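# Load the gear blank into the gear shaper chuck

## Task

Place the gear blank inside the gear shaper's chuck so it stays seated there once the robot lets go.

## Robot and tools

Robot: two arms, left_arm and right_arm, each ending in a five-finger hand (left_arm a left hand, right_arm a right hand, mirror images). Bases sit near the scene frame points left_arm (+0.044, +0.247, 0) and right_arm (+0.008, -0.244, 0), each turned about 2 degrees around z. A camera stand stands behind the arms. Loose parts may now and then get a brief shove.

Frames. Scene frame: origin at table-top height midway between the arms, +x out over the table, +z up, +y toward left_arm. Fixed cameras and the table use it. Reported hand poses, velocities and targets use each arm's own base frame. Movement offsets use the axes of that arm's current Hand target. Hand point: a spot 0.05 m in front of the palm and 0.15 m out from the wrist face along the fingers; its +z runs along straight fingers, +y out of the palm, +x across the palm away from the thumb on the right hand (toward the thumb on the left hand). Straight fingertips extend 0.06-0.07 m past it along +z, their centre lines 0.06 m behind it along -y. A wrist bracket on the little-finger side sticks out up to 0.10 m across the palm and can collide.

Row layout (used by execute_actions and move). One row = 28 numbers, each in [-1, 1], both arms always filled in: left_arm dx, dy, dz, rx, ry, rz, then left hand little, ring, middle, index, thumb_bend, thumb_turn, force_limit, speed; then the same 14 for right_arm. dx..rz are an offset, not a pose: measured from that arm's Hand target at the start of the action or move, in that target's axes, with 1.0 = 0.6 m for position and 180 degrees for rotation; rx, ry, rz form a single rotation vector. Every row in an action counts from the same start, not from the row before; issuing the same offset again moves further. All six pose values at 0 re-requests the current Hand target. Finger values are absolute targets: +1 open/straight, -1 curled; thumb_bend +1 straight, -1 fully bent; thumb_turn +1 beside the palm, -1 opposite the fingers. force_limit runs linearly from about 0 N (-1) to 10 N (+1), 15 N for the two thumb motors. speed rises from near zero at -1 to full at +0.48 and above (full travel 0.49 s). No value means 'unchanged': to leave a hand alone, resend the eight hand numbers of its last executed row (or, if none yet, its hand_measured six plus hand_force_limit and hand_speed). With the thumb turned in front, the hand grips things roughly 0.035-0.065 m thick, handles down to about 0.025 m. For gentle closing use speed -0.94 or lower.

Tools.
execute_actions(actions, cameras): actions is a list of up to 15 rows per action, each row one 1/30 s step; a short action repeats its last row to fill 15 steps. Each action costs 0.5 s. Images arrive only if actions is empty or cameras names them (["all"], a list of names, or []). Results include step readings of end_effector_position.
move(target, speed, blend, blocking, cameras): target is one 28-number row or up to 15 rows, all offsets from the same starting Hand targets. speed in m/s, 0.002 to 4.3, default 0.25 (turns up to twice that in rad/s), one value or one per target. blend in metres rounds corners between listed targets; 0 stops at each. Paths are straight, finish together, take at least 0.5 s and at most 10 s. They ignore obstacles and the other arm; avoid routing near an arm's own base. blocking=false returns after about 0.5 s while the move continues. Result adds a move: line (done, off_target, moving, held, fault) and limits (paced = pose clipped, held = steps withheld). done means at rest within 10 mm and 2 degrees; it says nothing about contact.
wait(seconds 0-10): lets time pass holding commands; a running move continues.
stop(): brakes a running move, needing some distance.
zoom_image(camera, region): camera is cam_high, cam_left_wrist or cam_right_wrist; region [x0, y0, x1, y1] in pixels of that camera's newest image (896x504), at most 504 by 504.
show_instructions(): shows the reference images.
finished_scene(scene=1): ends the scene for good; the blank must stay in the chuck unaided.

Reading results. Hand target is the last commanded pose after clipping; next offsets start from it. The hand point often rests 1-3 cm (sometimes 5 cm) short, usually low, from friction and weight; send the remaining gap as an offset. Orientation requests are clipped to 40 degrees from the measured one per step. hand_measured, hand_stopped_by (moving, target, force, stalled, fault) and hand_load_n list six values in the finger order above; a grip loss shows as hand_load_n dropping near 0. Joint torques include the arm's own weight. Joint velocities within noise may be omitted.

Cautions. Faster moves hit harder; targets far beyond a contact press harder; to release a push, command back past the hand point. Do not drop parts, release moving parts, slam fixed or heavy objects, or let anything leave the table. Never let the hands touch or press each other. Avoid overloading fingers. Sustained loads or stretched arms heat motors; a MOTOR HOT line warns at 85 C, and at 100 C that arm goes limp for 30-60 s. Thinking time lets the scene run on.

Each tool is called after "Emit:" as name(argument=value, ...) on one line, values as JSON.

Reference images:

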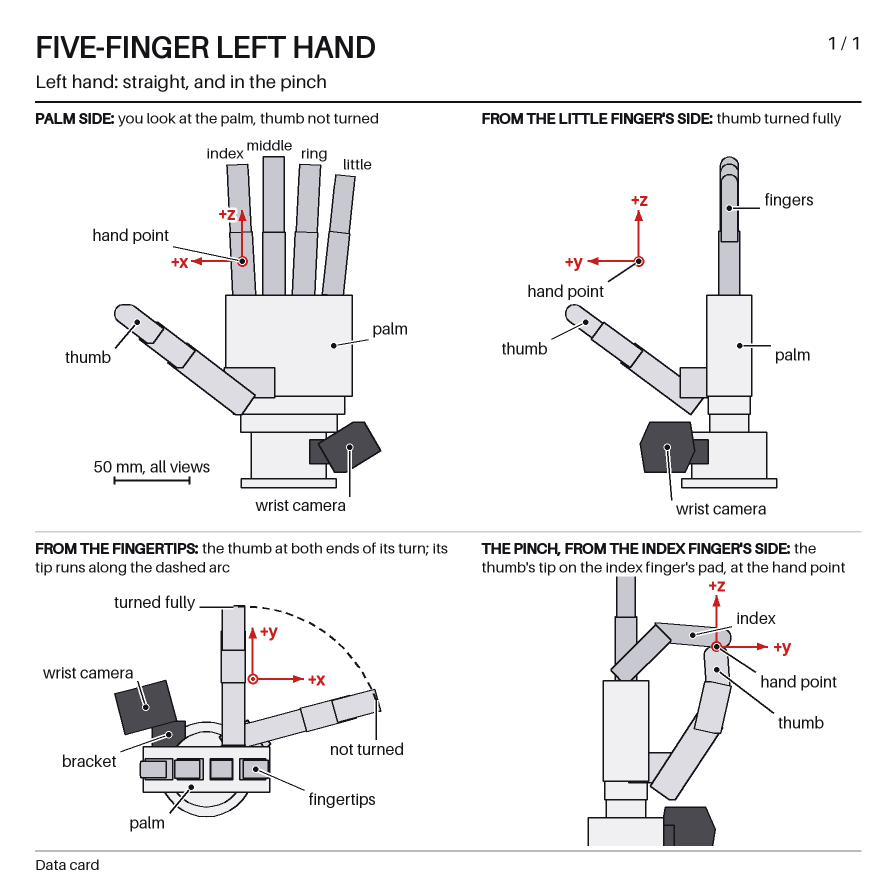

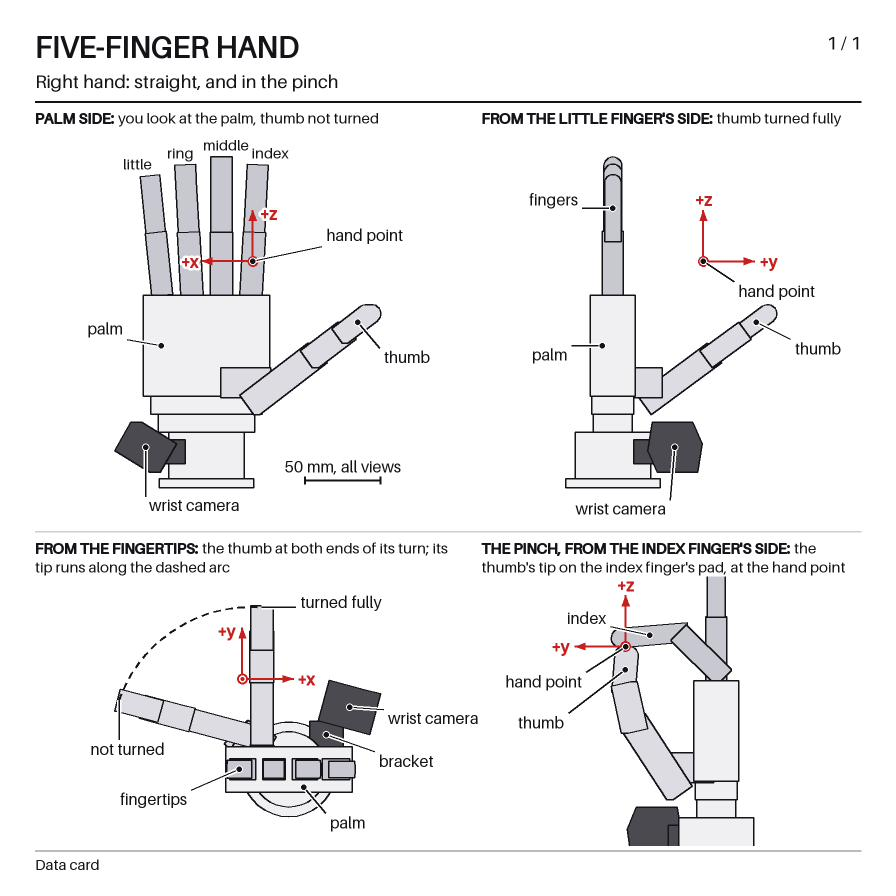

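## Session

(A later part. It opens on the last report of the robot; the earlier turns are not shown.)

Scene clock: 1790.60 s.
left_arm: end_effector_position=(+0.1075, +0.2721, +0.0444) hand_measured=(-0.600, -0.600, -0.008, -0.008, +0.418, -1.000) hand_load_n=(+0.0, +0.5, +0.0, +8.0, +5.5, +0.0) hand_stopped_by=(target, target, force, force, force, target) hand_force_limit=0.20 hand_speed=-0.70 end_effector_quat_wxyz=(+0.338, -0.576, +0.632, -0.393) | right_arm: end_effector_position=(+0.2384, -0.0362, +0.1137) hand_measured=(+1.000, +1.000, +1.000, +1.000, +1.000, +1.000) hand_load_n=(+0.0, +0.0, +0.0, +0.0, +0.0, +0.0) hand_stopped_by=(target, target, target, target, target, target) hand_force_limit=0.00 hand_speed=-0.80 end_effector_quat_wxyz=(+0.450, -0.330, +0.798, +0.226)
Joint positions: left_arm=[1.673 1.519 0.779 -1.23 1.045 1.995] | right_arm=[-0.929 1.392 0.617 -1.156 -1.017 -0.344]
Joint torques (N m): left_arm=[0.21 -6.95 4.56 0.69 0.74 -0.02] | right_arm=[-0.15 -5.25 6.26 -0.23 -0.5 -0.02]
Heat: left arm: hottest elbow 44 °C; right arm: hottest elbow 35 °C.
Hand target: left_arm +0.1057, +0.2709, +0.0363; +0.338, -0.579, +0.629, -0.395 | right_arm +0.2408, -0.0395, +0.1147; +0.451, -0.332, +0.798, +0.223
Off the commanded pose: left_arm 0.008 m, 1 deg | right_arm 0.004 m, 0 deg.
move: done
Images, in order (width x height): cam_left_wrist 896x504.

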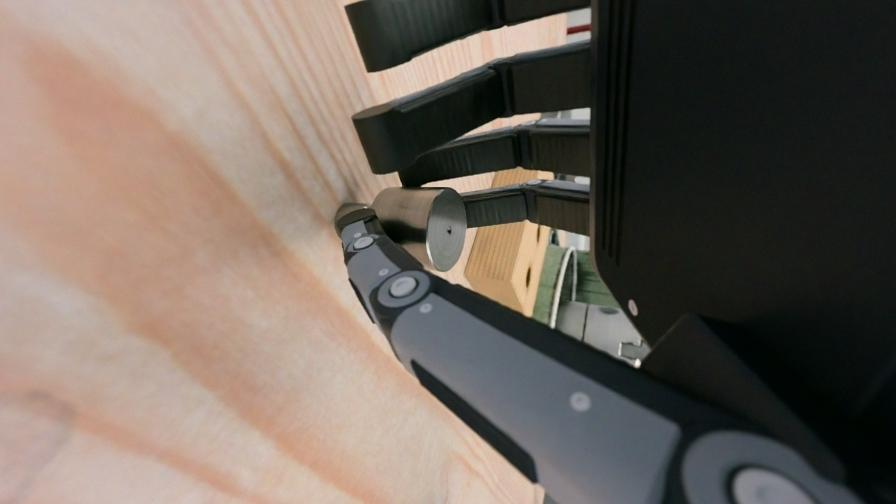

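Emit:
move(target=[-0.0016,-0.0081,-0.0025,0,0,0,-0.6,-0.6,-0.36,-0.36,0.24,-1,0.2,-0.7,0,0,0,0,0,0,1,1,1,1,1,1,0,-0.8], speed=0.05)

Emit:
move(target=[0,0,0,0,0,0,-0.6,-0.6,0.05,0.05,0.47,-1,0.2,-0.85,0,0,0,0,0,0,1,1,1,1,1,1,0,-0.8], speed=0.05, cameras=["cam_left_wrist"])

Emit:
zoom_image(camera="cam_left_wrist", region=[290, 150, 490, 290])

Scene clock: 1797.73 s.
left_arm: end_effector_position=(+0.1076, +0.2721, +0.0444) hand_measured=(-0.600, -0.600, -0.008, -0.008, +0.418, -1.000) hand_load_n=(+0.0, +0.0, +0.0, +7.5, +5.5, +0.0) hand_stopped_by=(target, target, force, force, force, target) hand_force_limit=0.20 hand_speed=-0.70 end_effector_quat_wxyz=(+0.339, -0.576, +0.631, -0.393) | right_arm: end_effector_position=(+0.2384, -0.0362, +0.1137) hand_measured=(+1.000, +1.000, +1.000, +1.000, +1.000, +1.000) hand_load_n=(+0.0, +0.0, -0.5, +0.0, +0.0, +0.0) hand_stopped_by=(target, target, target, target, target, target) hand_force_limit=0.00 hand_speed=-0.80 end_effector_quat_wxyz=(+0.450, -0.330, +0.798, +0.226)
Joint positions: left_arm=[1.673 1.519 0.779 -1.23 1.046 1.995] | right_arm=[-0.929 1.392 0.617 -1.156 -1.017 -0.344]
Joint torques (N m): left_arm=[-0.56 -7.65 5.18 0.17 0.77 -0.06] | right_arm=[-0.15 -5.19 6.24 -0.24 -0.5 -0.02]
Heat: left arm: hottest elbow 43 °C; right arm: hottest elbow 35 °C.
Hand target: left_arm +0.1067, +0.2720, +0.0413; +0.338, -0.579, +0.629, -0.395 | right_arm +0.2408, -0.0395, +0.1147; +0.451, -0.332, +0.798, +0.223
Off the commanded pose: left_arm 0.003 m, 0 deg | right_arm 0.004 m, 0 deg.
move: done

Scene clock: 1798.23 s.
left_arm: end_effector_position=(+0.1076, +0.2721, +0.0444) hand_measured=(-0.600, -0.600, +0.050, +0.050, +0.470, -1.000) hand_load_n=(+0.0, +0.0, +0.0, +0.0, +0.0, +0.0) hand_stopped_by=(target, target, target, target, target, target) hand_force_limit=0.20 hand_speed=-0.85 end_effector_quat_wxyz=(+0.339, -0.576, +0.631, -0.393) | right_arm: end_effector_position=(+0.2384, -0.0362, +0.1137) hand_measured=(+1.000, +1.000, +1.000, +1.000, +1.000, +1.000) hand_load_n=(+0.0, +0.0, +0.0, +0.0, +0.0, +0.0) hand_stopped_by=(target, target, target, target, target, target) hand_force_limit=0.00 hand_speed=-0.80 end_effector_quat_wxyz=(+0.450, -0.330, +0.798, +0.226)
Joint positions: left_arm=[1.673 1.519 0.779 -1.23 1.046 1.995] | right_arm=[-0.929 1.392 0.617 -1.156 -1.017 -0.344]
Joint torques (N m): left_arm=[-0.38 -7.82 5.2 0.2 0.82 -0.06] | right_arm=[-0.15 -5.25 6.24 -0.23 -0.5 -0.03]
Heat: left arm: hottest elbow 43 °C; right arm: hottest elbow 35 °C.
Hand target: left_arm +0.1067, +0.2720, +0.0413; +0.338, -0.579, +0.629, -0.395 | right_arm +0.2408, -0.0395, +0.1147; +0.451, -0.332, +0.798, +0.223
Off the commanded pose: left_arm 0.003 m, 0 deg | right_arm 0.004 m, 0 deg.
move: done
Images, in order (width x height): cam_left_wrist 896x504.

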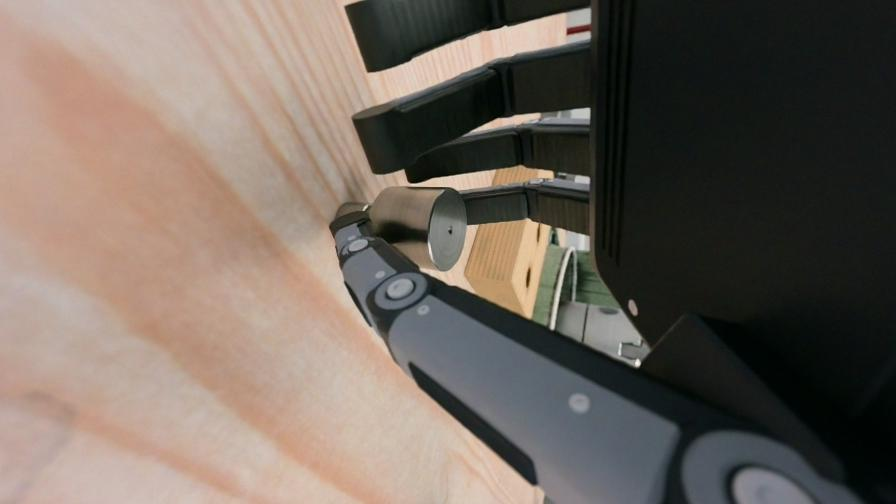

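Scaled by 2.520 from the camera's 896x504 image, which has a finer 1280x720 frame.

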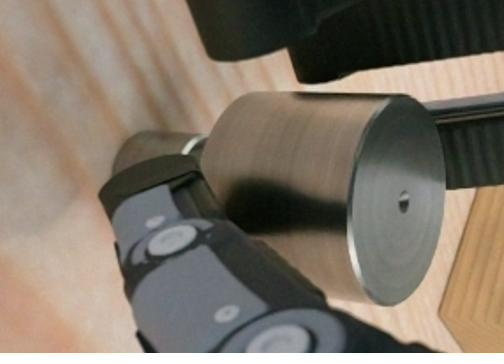

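Emit:
move(target=[0,0,0,0,0,0,-0.6,-0.6,0.35,0.35,0.75,-1,0.2,-0.6,0,0,0,0,0,0,1,1,1,1,1,1,0,-0.8], speed=0.05)

Emit:
move(target=[0.0043,-0.1182,-0.0609,0,0,0,-0.6,-0.6,0.35,0.35,0.75,-1,0.2,-0.6,0,0,0,0,0,0,1,1,1,1,1,1,0,-0.8], speed=0.12, cameras=["cam_left_wrist", "cam_high"])

Scene clock: 1841.30 s.
left_arm: end_effector_position=(+0.1076, +0.2721, +0.0445) hand_measured=(-0.600, -0.600, +0.350, +0.350, +0.750, -1.000) hand_load_n=(+0.0, +0.0, +0.0, +0.0, +0.0, +0.0) hand_stopped_by=(target, target, target, target, target, target) hand_force_limit=0.20 hand_speed=-0.60 end_effector_quat_wxyz=(+0.339, -0.576, +0.631, -0.393) | right_arm: end_effector_position=(+0.2384, -0.0362, +0.1137) hand_measured=(+1.000, +1.000, +1.000, +1.000, +1.000, +1.000) hand_load_n=(+0.0, +0.0, +0.0, +0.0, +0.0, +0.0) hand_stopped_by=(target, target, target, target, target, target) hand_force_limit=0.00 hand_speed=-0.80 end_effector_quat_wxyz=(+0.450, -0.330, +0.798, +0.226)
Joint positions: left_arm=[1.673 1.519 0.779 -1.23 1.046 1.995] | right_arm=[-0.929 1.392 0.617 -1.156 -1.017 -0.344]
Joint torques (N m): left_arm=[-0.26 -8.41 5.19 0.16 0.8 -0.08] | right_arm=[-0.15 -5.19 6.26 -0.21 -0.5 -0.02]
Motor temperatures (°C): left_arm=[27 27 40 25 29 26] | right_arm=[26 27 35 25 27 24]
Heat: left arm: hottest elbow 40 °C; right arm: hottest elbow 35 °C.
Hand target: left_arm +0.1067, +0.2720, +0.0413; +0.338, -0.578, +0.628, -0.395 | right_arm +0.2408, -0.0395, +0.1147; +0.451, -0.332, +0.798, +0.223
Off the commanded pose: left_arm 0.003 m, 0 deg | right_arm 0.004 m, 0 deg.
move: done

Scene clock: 1842.67 s.
left_arm: end_effector_position=(+0.1091, +0.2595, +0.1115) hand_measured=(-0.600, -0.600, +0.350, +0.350, +0.750, -1.000) hand_load_n=(+0.0, +0.0, +0.0, +0.0, +0.0, +0.0) hand_stopped_by=(target, target, target, target, target, target) hand_force_limit=0.20 hand_speed=-0.60 end_effector_quat_wxyz=(-0.331, +0.581, -0.624, +0.405) | right_arm: end_effector_position=(+0.2384, -0.0362, +0.1137) hand_measured=(+1.000, +1.000, +1.000, +1.000, +1.000, +1.000) hand_load_n=(+0.0, +0.0, +0.0, +0.0, +0.0, +0.0) hand_stopped_by=(target, target, target, target, target, target) hand_force_limit=0.00 hand_speed=-0.80 end_effector_quat_wxyz=(+0.450, -0.330, +0.798, +0.226)
Joint positions: left_arm=[1.673 1.386 0.845 -1.462 1.047 1.995] | right_arm=[-0.929 1.392 0.617 -1.156 -1.017 -0.344]
Joint torques (N m): left_arm=[-0.5 -8.23 8.7 -0.51 0.74 -0.09] | right_arm=[-0.15 -5.19 6.24 -0.23 -0.5 -0.02]
Heat: left arm: hottest elbow 40 °C; right arm: hottest elbow 35 °C.
Hand target: left_arm +0.1069, +0.2719, +0.1211; -0.338, +0.579, -0.628, +0.395 | right_arm +0.2408, -0.0395, +0.1147; +0.451, -0.332, +0.798, +0.223
Off the commanded pose: left_arm 0.016 m, 2 deg | right_arm 0.004 m, 0 deg.
move: off_target (left_arm)
Images, in order (width x height): cam_high 896x504, cam_left_wrist 896x504.

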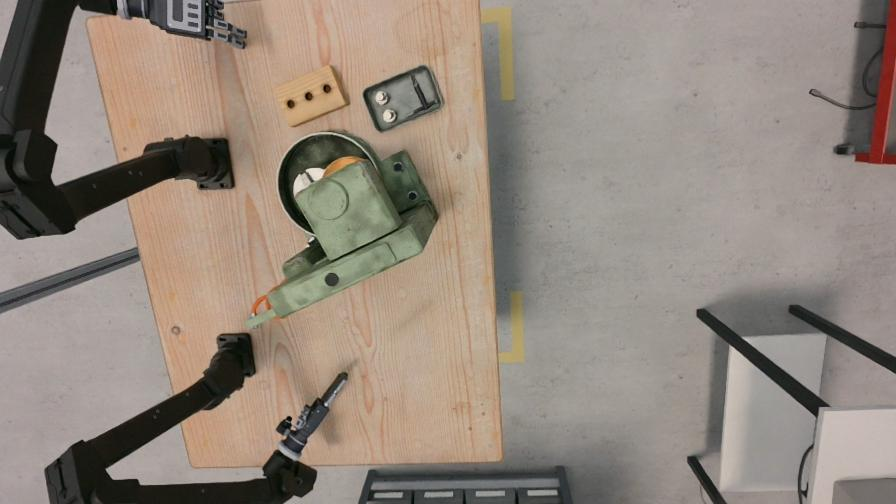

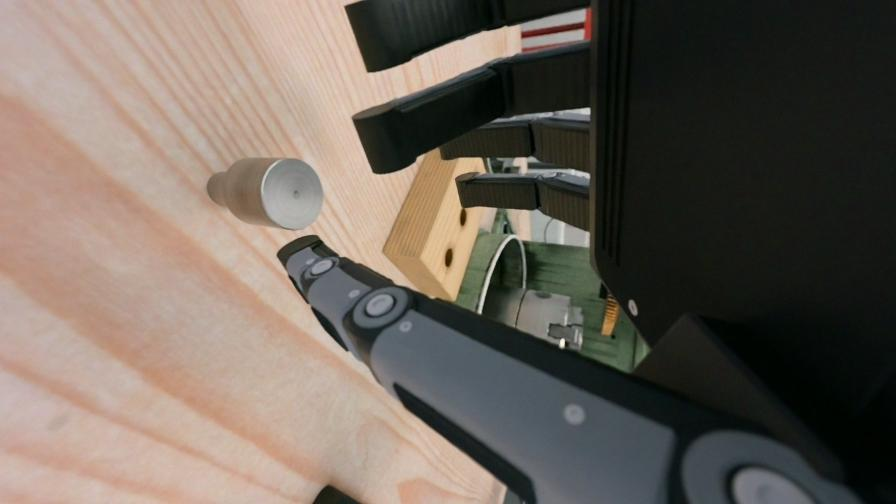

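Emit:
execute_actions(actions=[], cameras=["all"])

Scene clock: 1855.60 s.
left_arm: end_effector_position=(+0.1091, +0.2595, +0.1115) hand_measured=(-0.600, -0.600, +0.350, +0.350, +0.750, -1.000) hand_load_n=(+0.0, +0.5, +0.0, +0.0, +0.0, +0.0) hand_stopped_by=(target, target, target, target, target, target) hand_force_limit=0.20 hand_speed=-0.60 end_effector_quat_wxyz=(-0.331, +0.581, -0.624, +0.405) | right_arm: end_effector_position=(+0.2384, -0.0362, +0.1137) hand_measured=(+1.000, +1.000, +1.000, +1.000, +1.000, +1.000) hand_load_n=(+0.0, +0.0, +0.0, +0.0, +0.0, +0.0) hand_stopped_by=(target, target, target, target, target, target) hand_force_limit=0.00 hand_speed=-0.80 end_effector_quat_wxyz=(+0.450, -0.330, +0.798, +0.226)
Joint positions: left_arm=[1.673 1.386 0.845 -1.462 1.047 1.995] | right_arm=[-0.929 1.392 0.617 -1.156 -1.017 -0.344]
Joint velocities: within noise
Joint torques (N m): left_arm=[-0.09 -8.64 8.85 -0.51 0.74 -0.05] | right_arm=[-0.09 -5.25 6.26 -0.23 -0.5 -0.02]
Motor temperatures (°C): left_arm=[27 27 40 25 29 26] | right_arm=[26 27 35 25 27 24]
Heat: left arm: hottest elbow 40 °C; right arm: hottest elbow 35 °C.
Hand target: left_arm +0.1069, +0.2719, +0.1211; -0.338, +0.579, -0.628, +0.395 | right_arm +0.2408, -0.0395, +0.1147; +0.451, -0.332, +0.798, +0.223
Off the commanded pose: left_arm 0.016 m, 2 deg | right_arm 0.004 m, 0 deg.

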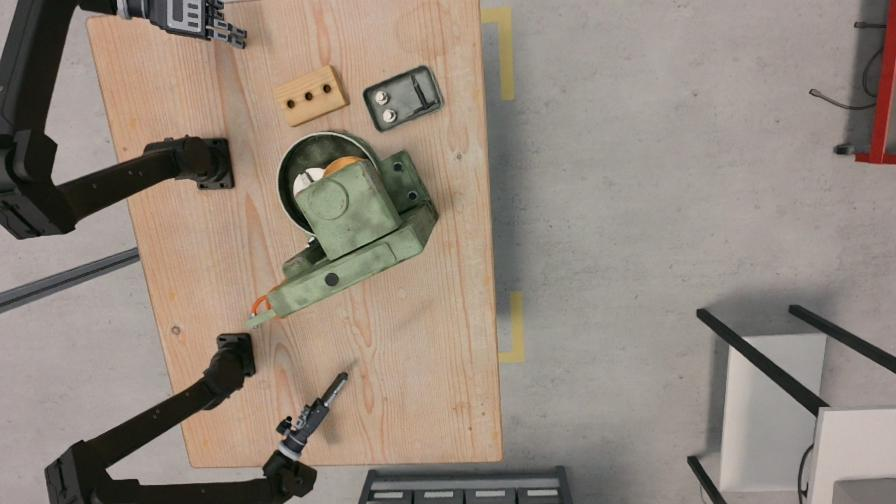

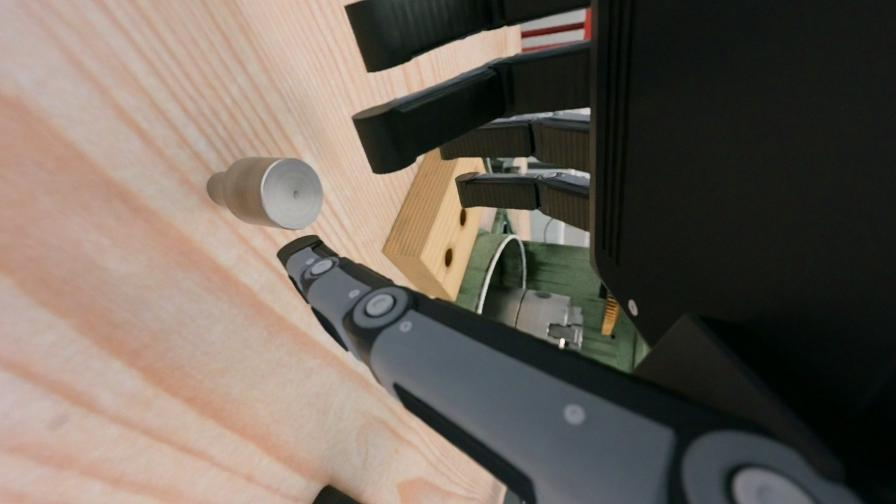

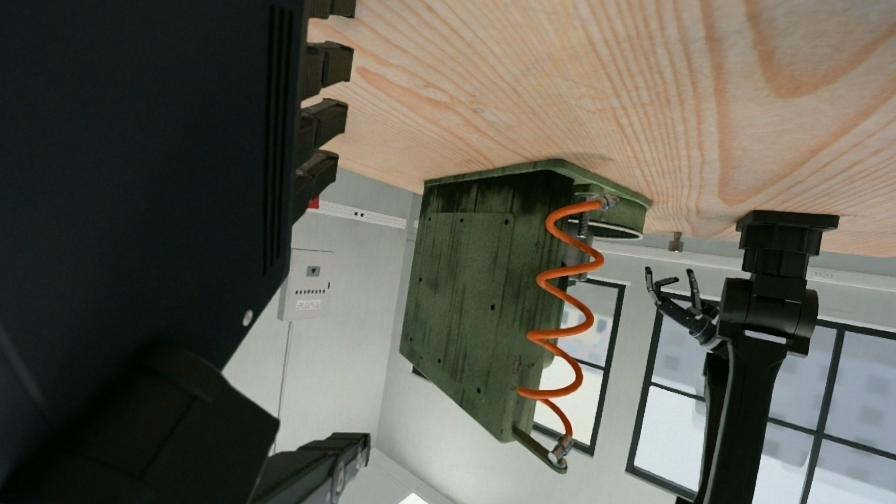

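Emit:
zoom_image(camera="cam_left_wrist", region=[160, 110, 400, 260])

Emit:
zoom_image(camera="cam_left_wrist", region=[440, 220, 660, 380])

Emit:
zoom_image(camera="cam_high", region=[250, 110, 450, 260])

Scaled by 2.100 from the camera's 896x504 image, which has a finer 1280x720 frame.

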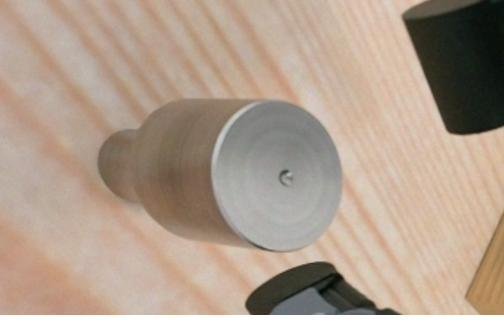

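Scaled by 2.291 from the camera's 896x504 image, which has a finer 1280x720 frame.

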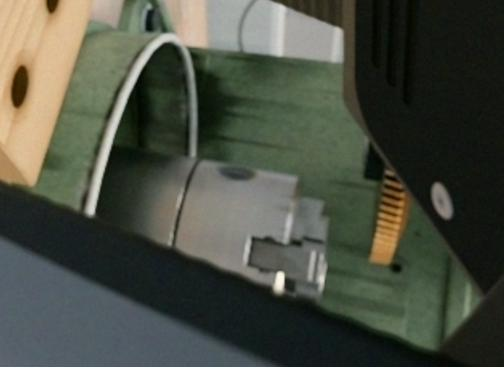

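Scaled by 2.520 from the camera's 896x504 image, which has a finer 1280x720 frame.

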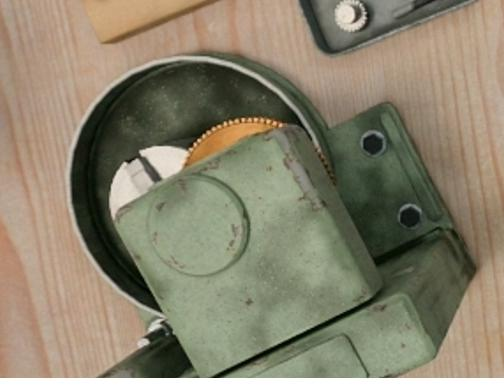

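Emit:
move(target=[-0.0162,0.0305,0.0160,-0.0106,-0.109,0.119,-0.6,-0.6,0.35,0.35,0.75,-1,0.2,-0.6,0,0,0,0,0,0,1,1,1,1,1,1,0,-0.8], speed=0.12, cameras=["cam_left_wrist","cam_high"])

Scene clock: 1904.50 s.
left_arm: end_effector_position=(+0.1098, +0.2808, +0.1003) hand_measured=(-0.600, -0.600, +0.350, +0.350, +0.750, -1.000) hand_load_n=(+0.0, +0.0, +0.0, +0.0, +0.0, +0.0) hand_stopped_by=(target, target, target, target, target, target) hand_force_limit=0.20 hand_speed=-0.60 end_effector_quat_wxyz=(+0.495, -0.512, +0.668, -0.215) | right_arm: end_effector_position=(+0.2384, -0.0362, +0.1137) hand_measured=(+1.000, +1.000, +1.000, +1.000, +1.000, +1.000) hand_load_n=(+0.0, +0.0, +0.0, +0.0, +0.0, +0.0) hand_stopped_by=(target, target, target, target, target, target) hand_force_limit=0.00 hand_speed=-0.80 end_effector_quat_wxyz=(+0.450, -0.330, +0.798, +0.226)
Joint positions: left_arm=[1.71 1.045 0.562 -0.865 1.128 1.831] | right_arm=[-0.929 1.392 0.617 -1.156 -1.017 -0.344]
Joint torques (N m): left_arm=[0.32 -4.66 6.83 1.62 0.85 -0.11] | right_arm=[-0.09 -5.25 6.24 -0.24 -0.5 -0.02]
Heat: left arm: hottest elbow 40 °C; right arm: hottest elbow 35 °C.
Hand target: left_arm +0.1079, +0.2810, +0.1001; +0.497, -0.516, +0.665, -0.212 | right_arm +0.2408, -0.0395, +0.1147; +0.451, -0.332, +0.798, +0.223
Off the commanded pose: left_arm 0.002 m, 1 deg | right_arm 0.004 m, 0 deg.
move: done
Images, in order (width x height): cam_high 896x504, cam_left_wrist 896x504.

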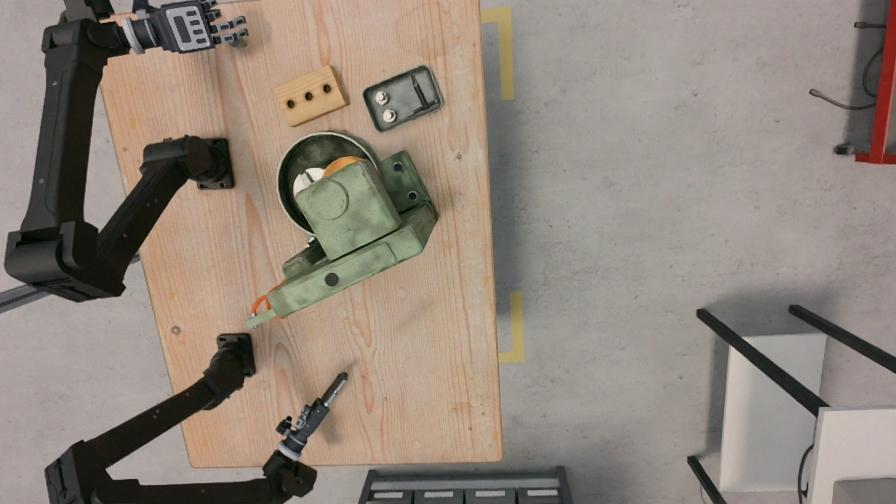

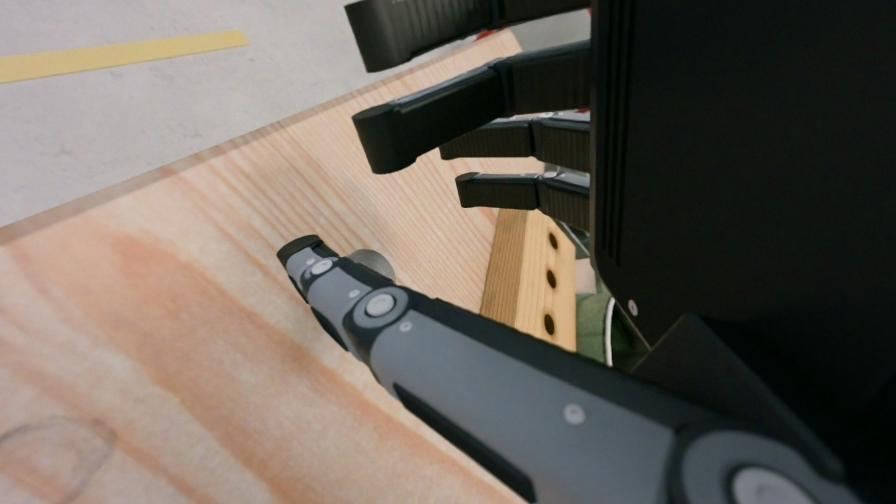

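Emit:
zoom_image(camera="cam_left_wrist", region=[280, 200, 460, 320])

Scaled by 2.800 from the camera's 896x504 image, which has a finer 1280x720 frame.

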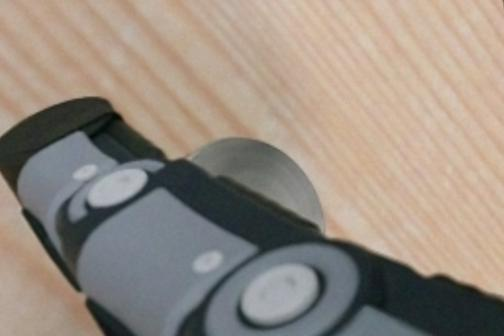

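Emit:
move(target=[0.0351,0.0391,0.0167,0,0,0,-0.6,-0.6,0.35,0.35,0.75,-1,0.2,-0.6,0,0,0,0,0,0,1,1,1,1,1,1,0,-0.8], speed=0.08, cameras=["cam_left_wrist"])

Scene clock: 1935.43 s.
left_arm: end_effector_position=(+0.1081, +0.2723, +0.0721) hand_measured=(-0.600, -0.600, +0.350, +0.350, +0.750, -1.000) hand_load_n=(+0.0, +0.0, +0.0, +0.0, +0.0, +0.0) hand_stopped_by=(target, target, target, target, target, target) hand_force_limit=0.20 hand_speed=-0.60 end_effector_quat_wxyz=(+0.496, -0.516, +0.665, -0.214) | right_arm: end_effector_position=(+0.2384, -0.0362, +0.1137) hand_measured=(+1.000, +1.000, +1.000, +1.000, +1.000, +1.000) hand_load_n=(+0.0, +0.0, +0.0, +0.0, +0.0, +0.0) hand_stopped_by=(target, target, target, target, target, target) hand_force_limit=0.00 hand_speed=-0.80 end_effector_quat_wxyz=(+0.450, -0.330, +0.798, +0.226)
Joint positions: left_arm=[1.722 1.071 0.493 -0.775 1.13 1.833] | right_arm=[-0.929 1.392 0.617 -1.156 -1.017 -0.344]
Joint torques (N m): left_arm=[-0.44 -2.9 6.5 1.59 0.94 0.06] | right_arm=[-0.09 -5.19 6.24 -0.24 -0.5 -0.02]
Heat: left arm: hottest elbow 39 °C; right arm: hottest elbow 35 °C.
Hand target: left_arm +0.1060, +0.2733, +0.0681; +0.497, -0.516, +0.665, -0.212 | right_arm +0.2408, -0.0395, +0.1147; +0.451, -0.332, +0.798, +0.223
Off the commanded pose: left_arm 0.005 m, 0 deg | right_arm 0.004 m, 0 deg.
move: done
Images, in order (width x height): cam_left_wrist 896x504.

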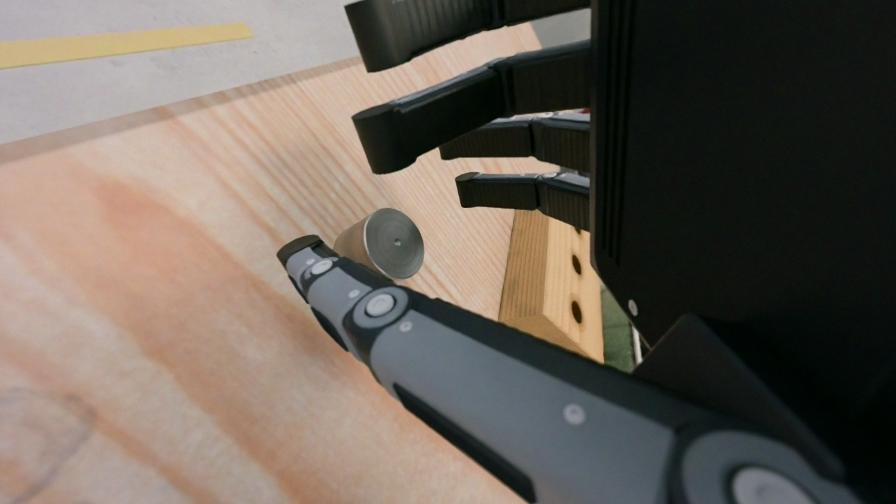

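Emit:
zoom_image(camera="cam_left_wrist", region=[300, 180, 460, 300])

Scaled by 3.150 from the camera's 896x504 image, which has a finer 1280x720 frame.

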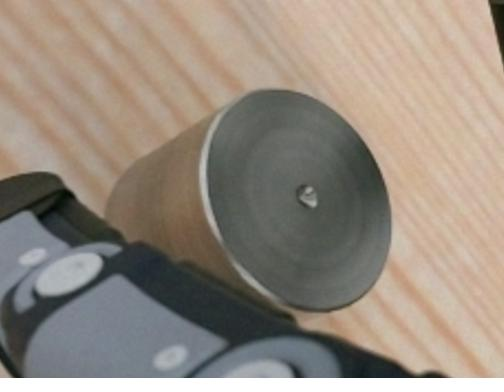

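Emit:
move(target=[0.0221,0.0459,0.0215,0,0,0,-0.6,-0.6,0.35,0.35,0.75,-1,0.2,-0.6,0,0,0,0,0,0,1,1,1,1,1,1,0,-0.8], speed=0.06, cameras=["cam_left_wrist"])

Scene clock: 1949.93 s.
left_arm: end_effector_position=(+0.1065, +0.2748, +0.0391) hand_measured=(-0.600, -0.600, +0.350, +0.350, +0.750, -1.000) hand_load_n=(+0.0, +0.0, +0.0, +0.0, +0.0, +0.5) hand_stopped_by=(target, target, target, target, target, target) hand_force_limit=0.20 hand_speed=-0.60 end_effector_quat_wxyz=(+0.496, -0.515, +0.665, -0.213) | right_arm: end_effector_position=(+0.2384, -0.0362, +0.1137) hand_measured=(+1.000, +1.000, +1.000, +1.000, +1.000, +1.000) hand_load_n=(+0.0, +0.0, +0.0, +0.0, +0.0, +0.0) hand_stopped_by=(target, target, target, target, target, target) hand_force_limit=0.00 hand_speed=-0.80 end_effector_quat_wxyz=(+0.450, -0.330, +0.798, +0.226)
Joint positions: left_arm=[1.727 1.167 0.448 -0.643 1.131 1.847] | right_arm=[-0.929 1.392 0.617 -1.156 -1.017 -0.344]
Joint torques (N m): left_arm=[0.26 -3.49 5.68 1.61 0.91 0.04] | right_arm=[-0.09 -5.25 6.24 -0.23 -0.5 -0.02]
Heat: left arm: hottest elbow 39 °C; right arm: hottest elbow 35 °C.
Hand target: left_arm +0.1048, +0.2747, +0.0350; +0.497, -0.516, +0.665, -0.212 | right_arm +0.2408, -0.0395, +0.1147; +0.451, -0.332, +0.798, +0.223
Off the commanded pose: left_arm 0.005 m, 0 deg | right_arm 0.004 m, 0 deg.
move: done
Images, in order (width x height): cam_left_wrist 896x504.

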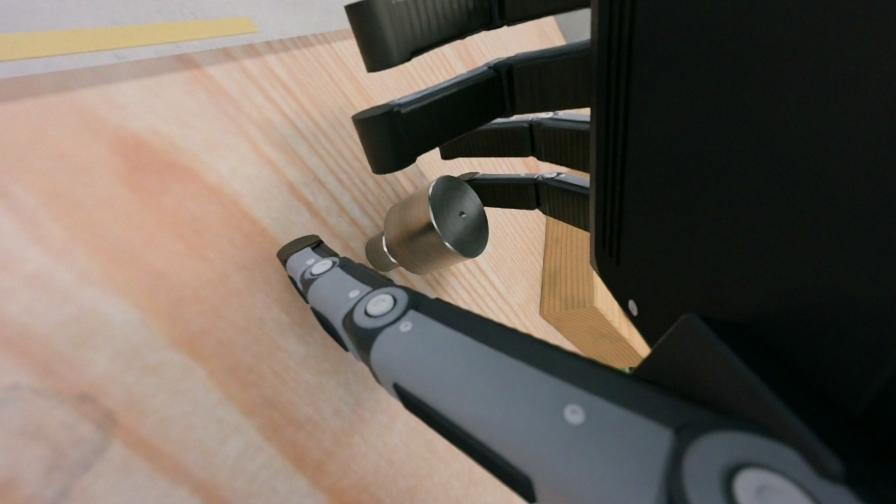

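Emit:
zoom_image(camera="cam_left_wrist", region=[340, 150, 520, 285])

Scaled by 2.800 from the camera's 896x504 image, which has a finer 1280x720 frame.

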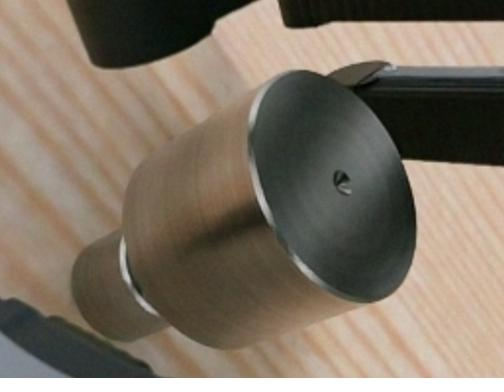

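Emit:
move(target=[[-0.0298,-0.0530,-0.0278,0,0,0,-0.6,-0.6,0.35,0.35,0.75,-1,0.2,-0.6,0,0,0,0,0,0,1,1,1,1,1,1,0,-0.8]], speed=0.15)

Scene clock: 1969.57 s.
left_arm: end_effector_position=(+0.1090, +0.2589, +0.0607) hand_measured=(-0.600, -0.600, +0.350, +0.350, +0.750, -1.000) hand_load_n=(+0.0, +0.0, +0.0, +0.0, +0.0, +0.0) hand_stopped_by=(target, target, target, target, target, target) hand_force_limit=0.20 hand_speed=-0.60 end_effector_quat_wxyz=(+0.488, -0.524, +0.660, -0.227) | right_arm: end_effector_position=(+0.2384, -0.0362, +0.1137) hand_measured=(+1.000, +1.000, +1.000, +1.000, +1.000, +1.000) hand_load_n=(+0.0, +0.0, +0.0, +0.0, +0.0, +0.0) hand_stopped_by=(target, target, target, target, target, target) hand_force_limit=0.00 hand_speed=-0.80 end_effector_quat_wxyz=(+0.450, -0.330, +0.798, +0.226)
Joint positions: left_arm=[1.727 1.079 0.465 -0.787 1.131 1.847] | right_arm=[-0.929 1.392 0.617 -1.156 -1.017 -0.344]
Joint torques (N m): left_arm=[-0.44 -3.72 9.63 0.53 0.88 0.01] | right_arm=[-0.09 -5.25 6.26 -0.24 -0.5 -0.03]
Heat: left arm: hottest elbow 39 °C; right arm: hottest elbow 35 °C.
Hand target: left_arm +0.1048, +0.2749, +0.0750; +0.497, -0.516, +0.665, -0.212 | right_arm +0.2408, -0.0395, +0.1147; +0.451, -0.332, +0.798, +0.223
Off the commanded pose: left_arm 0.022 m, 2 deg | right_arm 0.004 m, 0 deg.
move: off_target (left_arm)

Emit:
move(target=[[-0.0298,-0.0530,-0.0278,0,0,0,-0.6,-0.6,0.35,0.35,0.75,-1,0.2,-0.6,0,0,0,0,0,0,1,1,1,1,1,1,0,-0.8],[0.0287,0.0474,0.0252,0,0,0,-0.6,-0.6,0.35,0.35,0.75,-1,0.2,-0.6,0,0,0,0,0,0,1,1,1,1,1,1,0,-0.8]], speed=[0.2,0.06], cameras=["cam_left_wrist"])

Scene clock: 1983.57 s.
left_arm: end_effector_position=(+0.1064, +0.2740, +0.0427) hand_measured=(-0.600, -0.600, +0.350, +0.350, +0.750, -1.000) hand_load_n=(+0.0, +0.5, +0.0, +0.0, -0.5, +0.0) hand_stopped_by=(target, target, target, target, target, target) hand_force_limit=0.20 hand_speed=-0.60 end_effector_quat_wxyz=(+0.497, -0.514, +0.666, -0.212) | right_arm: end_effector_position=(+0.2384, -0.0362, +0.1137) hand_measured=(+1.000, +1.000, +1.000, +1.000, +1.000, +1.000) hand_load_n=(+0.0, +0.0, +0.0, +0.0, -0.5, +0.0) hand_stopped_by=(target, target, target, target, target, target) hand_force_limit=0.00 hand_speed=-0.80 end_effector_quat_wxyz=(+0.450, -0.330, +0.798, +0.226)
Joint positions: left_arm=[1.728 1.153 0.451 -0.659 1.131 1.85] | right_arm=[-0.929 1.392 0.617 -1.156 -1.017 -0.344]
Joint torques (N m): left_arm=[-0.09 -3.19 5.86 1.59 0.89 -0.01] | right_arm=[-0.09 -5.25 6.26 -0.23 -0.5 -0.03]
Heat: left arm: hottest elbow 40 °C; right arm: hottest elbow 35 °C.
Hand target: left_arm +0.1049, +0.2737, +0.0386; +0.497, -0.516, +0.665, -0.212 | right_arm +0.2408, -0.0395, +0.1147; +0.451, -0.332, +0.798, +0.223
Off the commanded pose: left_arm 0.004 m, 0 deg | right_arm 0.004 m, 0 deg.
move: done
Images, in order (width x height): cam_left_wrist 896x504.

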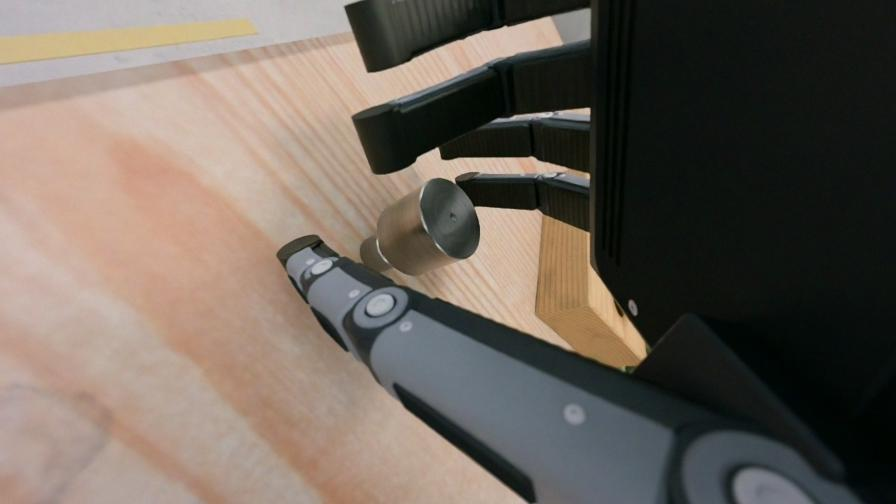

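Emit:
move(target=[0,0,0,0,0,0,-0.6,-0.6,0.08,0.08,0.5,-1,0.2,-0.8,0,0,0,0,0,0,1,1,1,1,1,1,0,-0.8], speed=0.06, cameras=["cam_left_wrist"])

Scene clock: 1990.90 s.
left_arm: end_effector_position=(+0.1064, +0.2740, +0.0428) hand_measured=(-0.600, -0.600, +0.080, +0.080, +0.500, -1.000) hand_load_n=(+0.0, +0.0, +0.0, +0.0, +0.0, +0.0) hand_stopped_by=(target, target, target, target, target, target) hand_force_limit=0.20 hand_speed=-0.80 end_effector_quat_wxyz=(+0.497, -0.514, +0.666, -0.212) | right_arm: end_effector_position=(+0.2384, -0.0362, +0.1137) hand_measured=(+1.000, +1.000, +1.000, +1.000, +1.000, +1.000) hand_load_n=(+0.0, +0.0, +0.0, +0.0, +0.0, +0.0) hand_stopped_by=(target, target, target, target, target, target) hand_force_limit=0.00 hand_speed=-0.80 end_effector_quat_wxyz=(+0.450, -0.330, +0.798, +0.226)
Joint positions: left_arm=[1.728 1.153 0.451 -0.659 1.131 1.85] | right_arm=[-0.929 1.392 0.617 -1.156 -1.017 -0.344]
Joint torques (N m): left_arm=[0.32 -3.08 5.74 1.5 0.88 0] | right_arm=[-0.09 -5.19 6.24 -0.23 -0.5 -0.02]
Heat: left arm: hottest elbow 40 °C; right arm: hottest elbow 35 °C.
Hand target: left_arm +0.1049, +0.2737, +0.0386; +0.497, -0.516, +0.665, -0.212 | right_arm +0.2408, -0.0395, +0.1147; +0.451, -0.332, +0.798, +0.223
Off the commanded pose: left_arm 0.005 m, 0 deg | right_arm 0.004 m, 0 deg.
move: done
Images, in order (width x height): cam_left_wrist 896x504.

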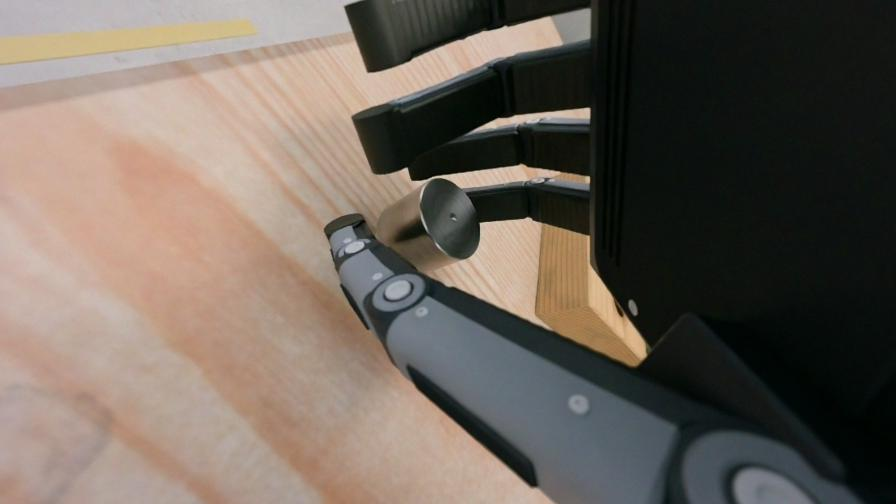

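Emit:
zoom_image(camera="cam_left_wrist", region=[310, 130, 530, 295])

Scaled by 2.291 from the camera's 896x504 image, which has a finer 1280x720 frame.

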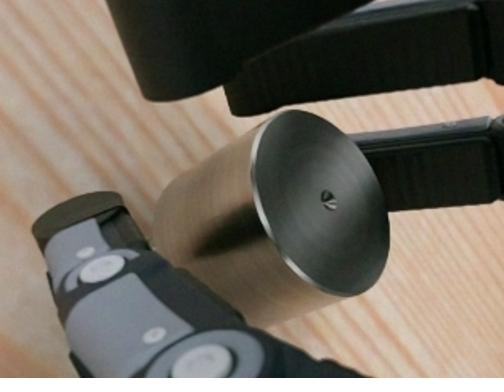

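Emit:
move(target=[0,0,0,0,0,0,-0.6,-0.6,-0.36,-0.36,0.2,-1,0.3,-0.92,0,0,0,0,0,0,1,1,1,1,1,1,0,-0.8], speed=0.06, cameras=["cam_left_wrist"])

Scene clock: 1999.03 s.
left_arm: end_effector_position=(+0.1066, +0.2742, +0.0426) hand_measured=(-0.600, -0.600, -0.360, -0.038, +0.412, -1.000) hand_load_n=(+0.0, +0.0, +0.0, +0.0, +0.0, +0.0) hand_stopped_by=(target, target, target, force, force, target) hand_force_limit=0.30 hand_speed=-0.92 end_effector_quat_wxyz=(+0.497, -0.514, +0.666, -0.212) | right_arm: end_effector_position=(+0.2384, -0.0362, +0.1137) hand_measured=(+1.000, +1.000, +1.000, +1.000, +1.000, +1.000) hand_load_n=(+0.0, +0.0, -0.5, +0.0, +0.0, +0.0) hand_stopped_by=(target, target, target, target, target, target) hand_force_limit=0.00 hand_speed=-0.80 end_effector_quat_wxyz=(+0.450, -0.330, +0.798, +0.226)
Joint positions: left_arm=[1.728 1.155 0.451 -0.658 1.133 1.85] | right_arm=[-0.929 1.392 0.617 -1.156 -1.017 -0.344]
Joint torques (N m): left_arm=[-0.26 -3.66 5.85 1.4 0.85 -0.01] | right_arm=[-0.15 -5.19 6.24 -0.23 -0.5 -0.03]
Heat: left arm: hottest elbow 39 °C; right arm: hottest elbow 35 °C.
Hand target: left_arm +0.1049, +0.2737, +0.0386; +0.497, -0.516, +0.665, -0.212 | right_arm +0.2408, -0.0395, +0.1147; +0.451, -0.332, +0.798, +0.223
Off the commanded pose: left_arm 0.004 m, 0 deg | right_arm 0.004 m, 0 deg.
move: done
Images, in order (width x height): cam_left_wrist 896x504.

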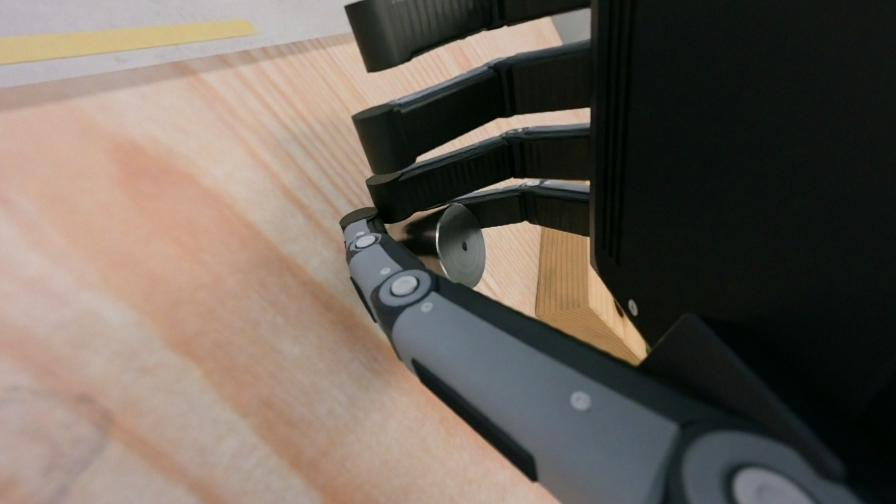

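Emit:
zoom_image(camera="cam_left_wrist", region=[330, 150, 530, 300])

Scaled by 2.520 from the camera's 896x504 image, which has a finer 1280x720 frame.

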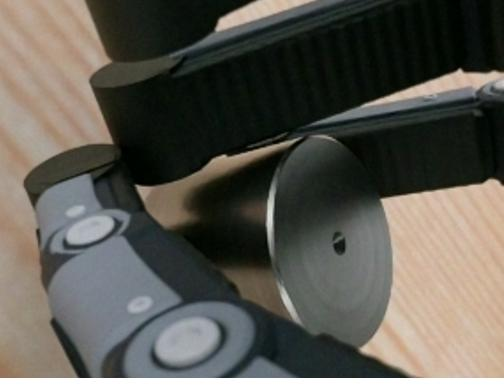

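Emit:
move(target=[0,0,0,0,0,0,-0.6,-0.6,0.08,-0.36,0.2,-1,0.3,-0.92,0,0,0,0,0,0,1,1,1,1,1,1,0,-0.8], speed=0.06, cameras=["cam_left_wrist"])

Scene clock: 2019.13 s.
left_arm: end_effector_position=(+0.1066, +0.2742, +0.0426) hand_measured=(-0.600, -0.600, +0.080, -0.038, +0.412, -1.000) hand_load_n=(+0.0, +0.0, +0.0, +0.5, +0.0, +0.0) hand_stopped_by=(target, target, target, force, force, target) hand_force_limit=0.30 hand_speed=-0.92 end_effector_quat_wxyz=(+0.497, -0.514, +0.666, -0.212) | right_arm: end_effector_position=(+0.2384, -0.0362, +0.1137) hand_measured=(+1.000, +1.000, +1.000, +1.000, +1.000, +1.000) hand_load_n=(+0.0, +0.0, +0.0, +0.0, +0.0, +0.0) hand_stopped_by=(target, target, target, target, target, target) hand_force_limit=0.00 hand_speed=-0.80 end_effector_quat_wxyz=(+0.450, -0.330, +0.798, +0.226)
Joint positions: left_arm=[1.728 1.155 0.451 -0.658 1.133 1.85] | right_arm=[-0.929 1.392 0.617 -1.156 -1.017 -0.344]
Joint torques (N m): left_arm=[-0.15 -3.49 5.91 1.54 0.83 0] | right_arm=[-0.09 -5.19 6.24 -0.23 -0.5 -0.03]
Heat: left arm: hottest elbow 38 °C; right arm: hottest elbow 35 °C.
Hand target: left_arm +0.1049, +0.2737, +0.0386; +0.497, -0.516, +0.665, -0.212 | right_arm +0.2408, -0.0395, +0.1147; +0.451, -0.332, +0.798, +0.223
Off the commanded pose: left_arm 0.004 m, 0 deg | right_arm 0.004 m, 0 deg.
move: done
Images, in order (width x height): cam_left_wrist 896x504.

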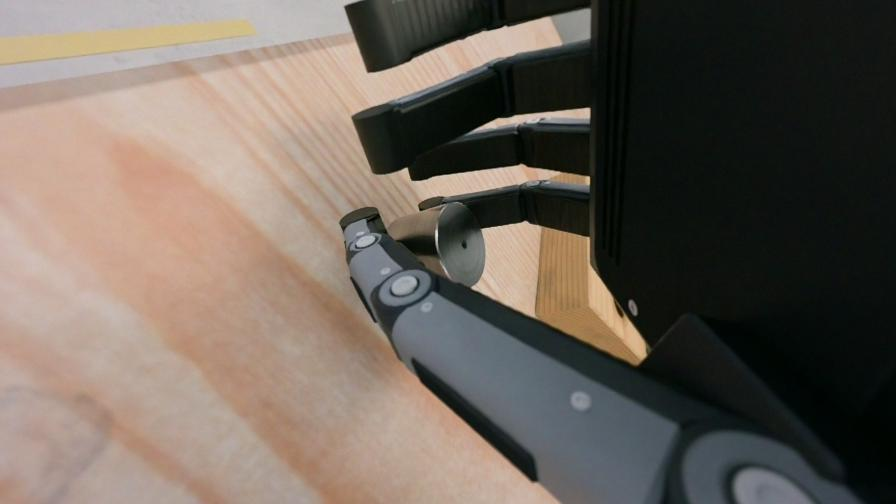

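Emit:
zoom_image(camera="cam_left_wrist", region=[330, 150, 530, 300])

Scaled by 2.520 from the camera's 896x504 image, which has a finer 1280x720 frame.

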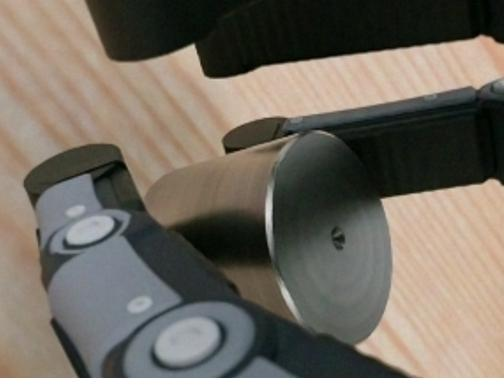

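Emit:
move(target=[0,0,0,0,0,0,-0.6,-0.6,0.35,0.1,0.52,-1,0.3,-0.94,0,0,0,0,0,0,1,1,1,1,1,1,0,-0.8], speed=0.06, cameras=["cam_left_wrist"])

Scene clock: 2036.87 s.
left_arm: end_effector_position=(+0.1066, +0.2742, +0.0426) hand_measured=(-0.600, -0.600, +0.350, +0.100, +0.520, -1.000) hand_load_n=(+0.0, +0.0, +0.0, +0.0, +0.0, +0.5) hand_stopped_by=(target, target, target, target, target, target) hand_force_limit=0.30 hand_speed=-0.94 end_effector_quat_wxyz=(+0.497, -0.514, +0.666, -0.212) | right_arm: end_effector_position=(+0.2384, -0.0362, +0.1137) hand_measured=(+1.000, +1.000, +1.000, +1.000, +1.000, +1.000) hand_load_n=(+0.0, +0.0, +0.0, +0.0, +0.0, +0.0) hand_stopped_by=(target, target, target, target, target, target) hand_force_limit=0.00 hand_speed=-0.80 end_effector_quat_wxyz=(+0.450, -0.330, +0.798, +0.226)
Joint positions: left_arm=[1.728 1.155 0.451 -0.658 1.133 1.85] | right_arm=[-0.929 1.392 0.617 -1.156 -1.017 -0.344]
Joint torques (N m): left_arm=[-0.56 -3.55 6 1.48 0.83 0.04] | right_arm=[-0.15 -5.25 6.24 -0.24 -0.5 -0.02]
Heat: left arm: hottest elbow 38 °C; right arm: hottest elbow 35 °C.
Hand target: left_arm +0.1049, +0.2737, +0.0386; +0.497, -0.516, +0.665, -0.212 | right_arm +0.2408, -0.0395, +0.1147; +0.451, -0.332, +0.798, +0.223
Off the commanded pose: left_arm 0.004 m, 0 deg | right_arm 0.004 m, 0 deg.
move: done
Images, in order (width x height): cam_left_wrist 896x504.

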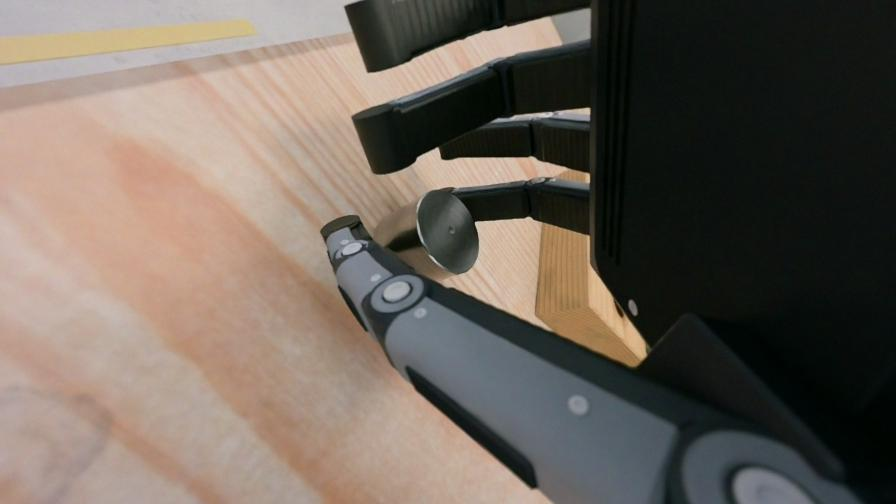

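Emit:
zoom_image(camera="cam_left_wrist", region=[340, 160, 500, 280])

Scaled by 3.150 from the camera's 896x504 image, which has a finer 1280x720 frame.

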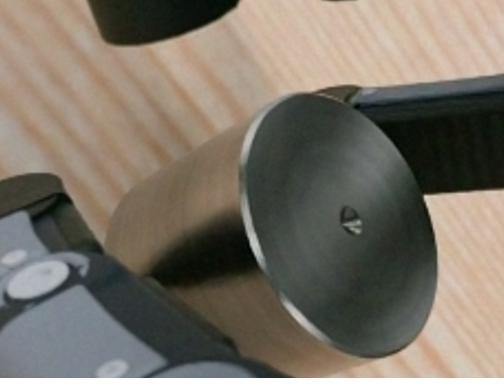

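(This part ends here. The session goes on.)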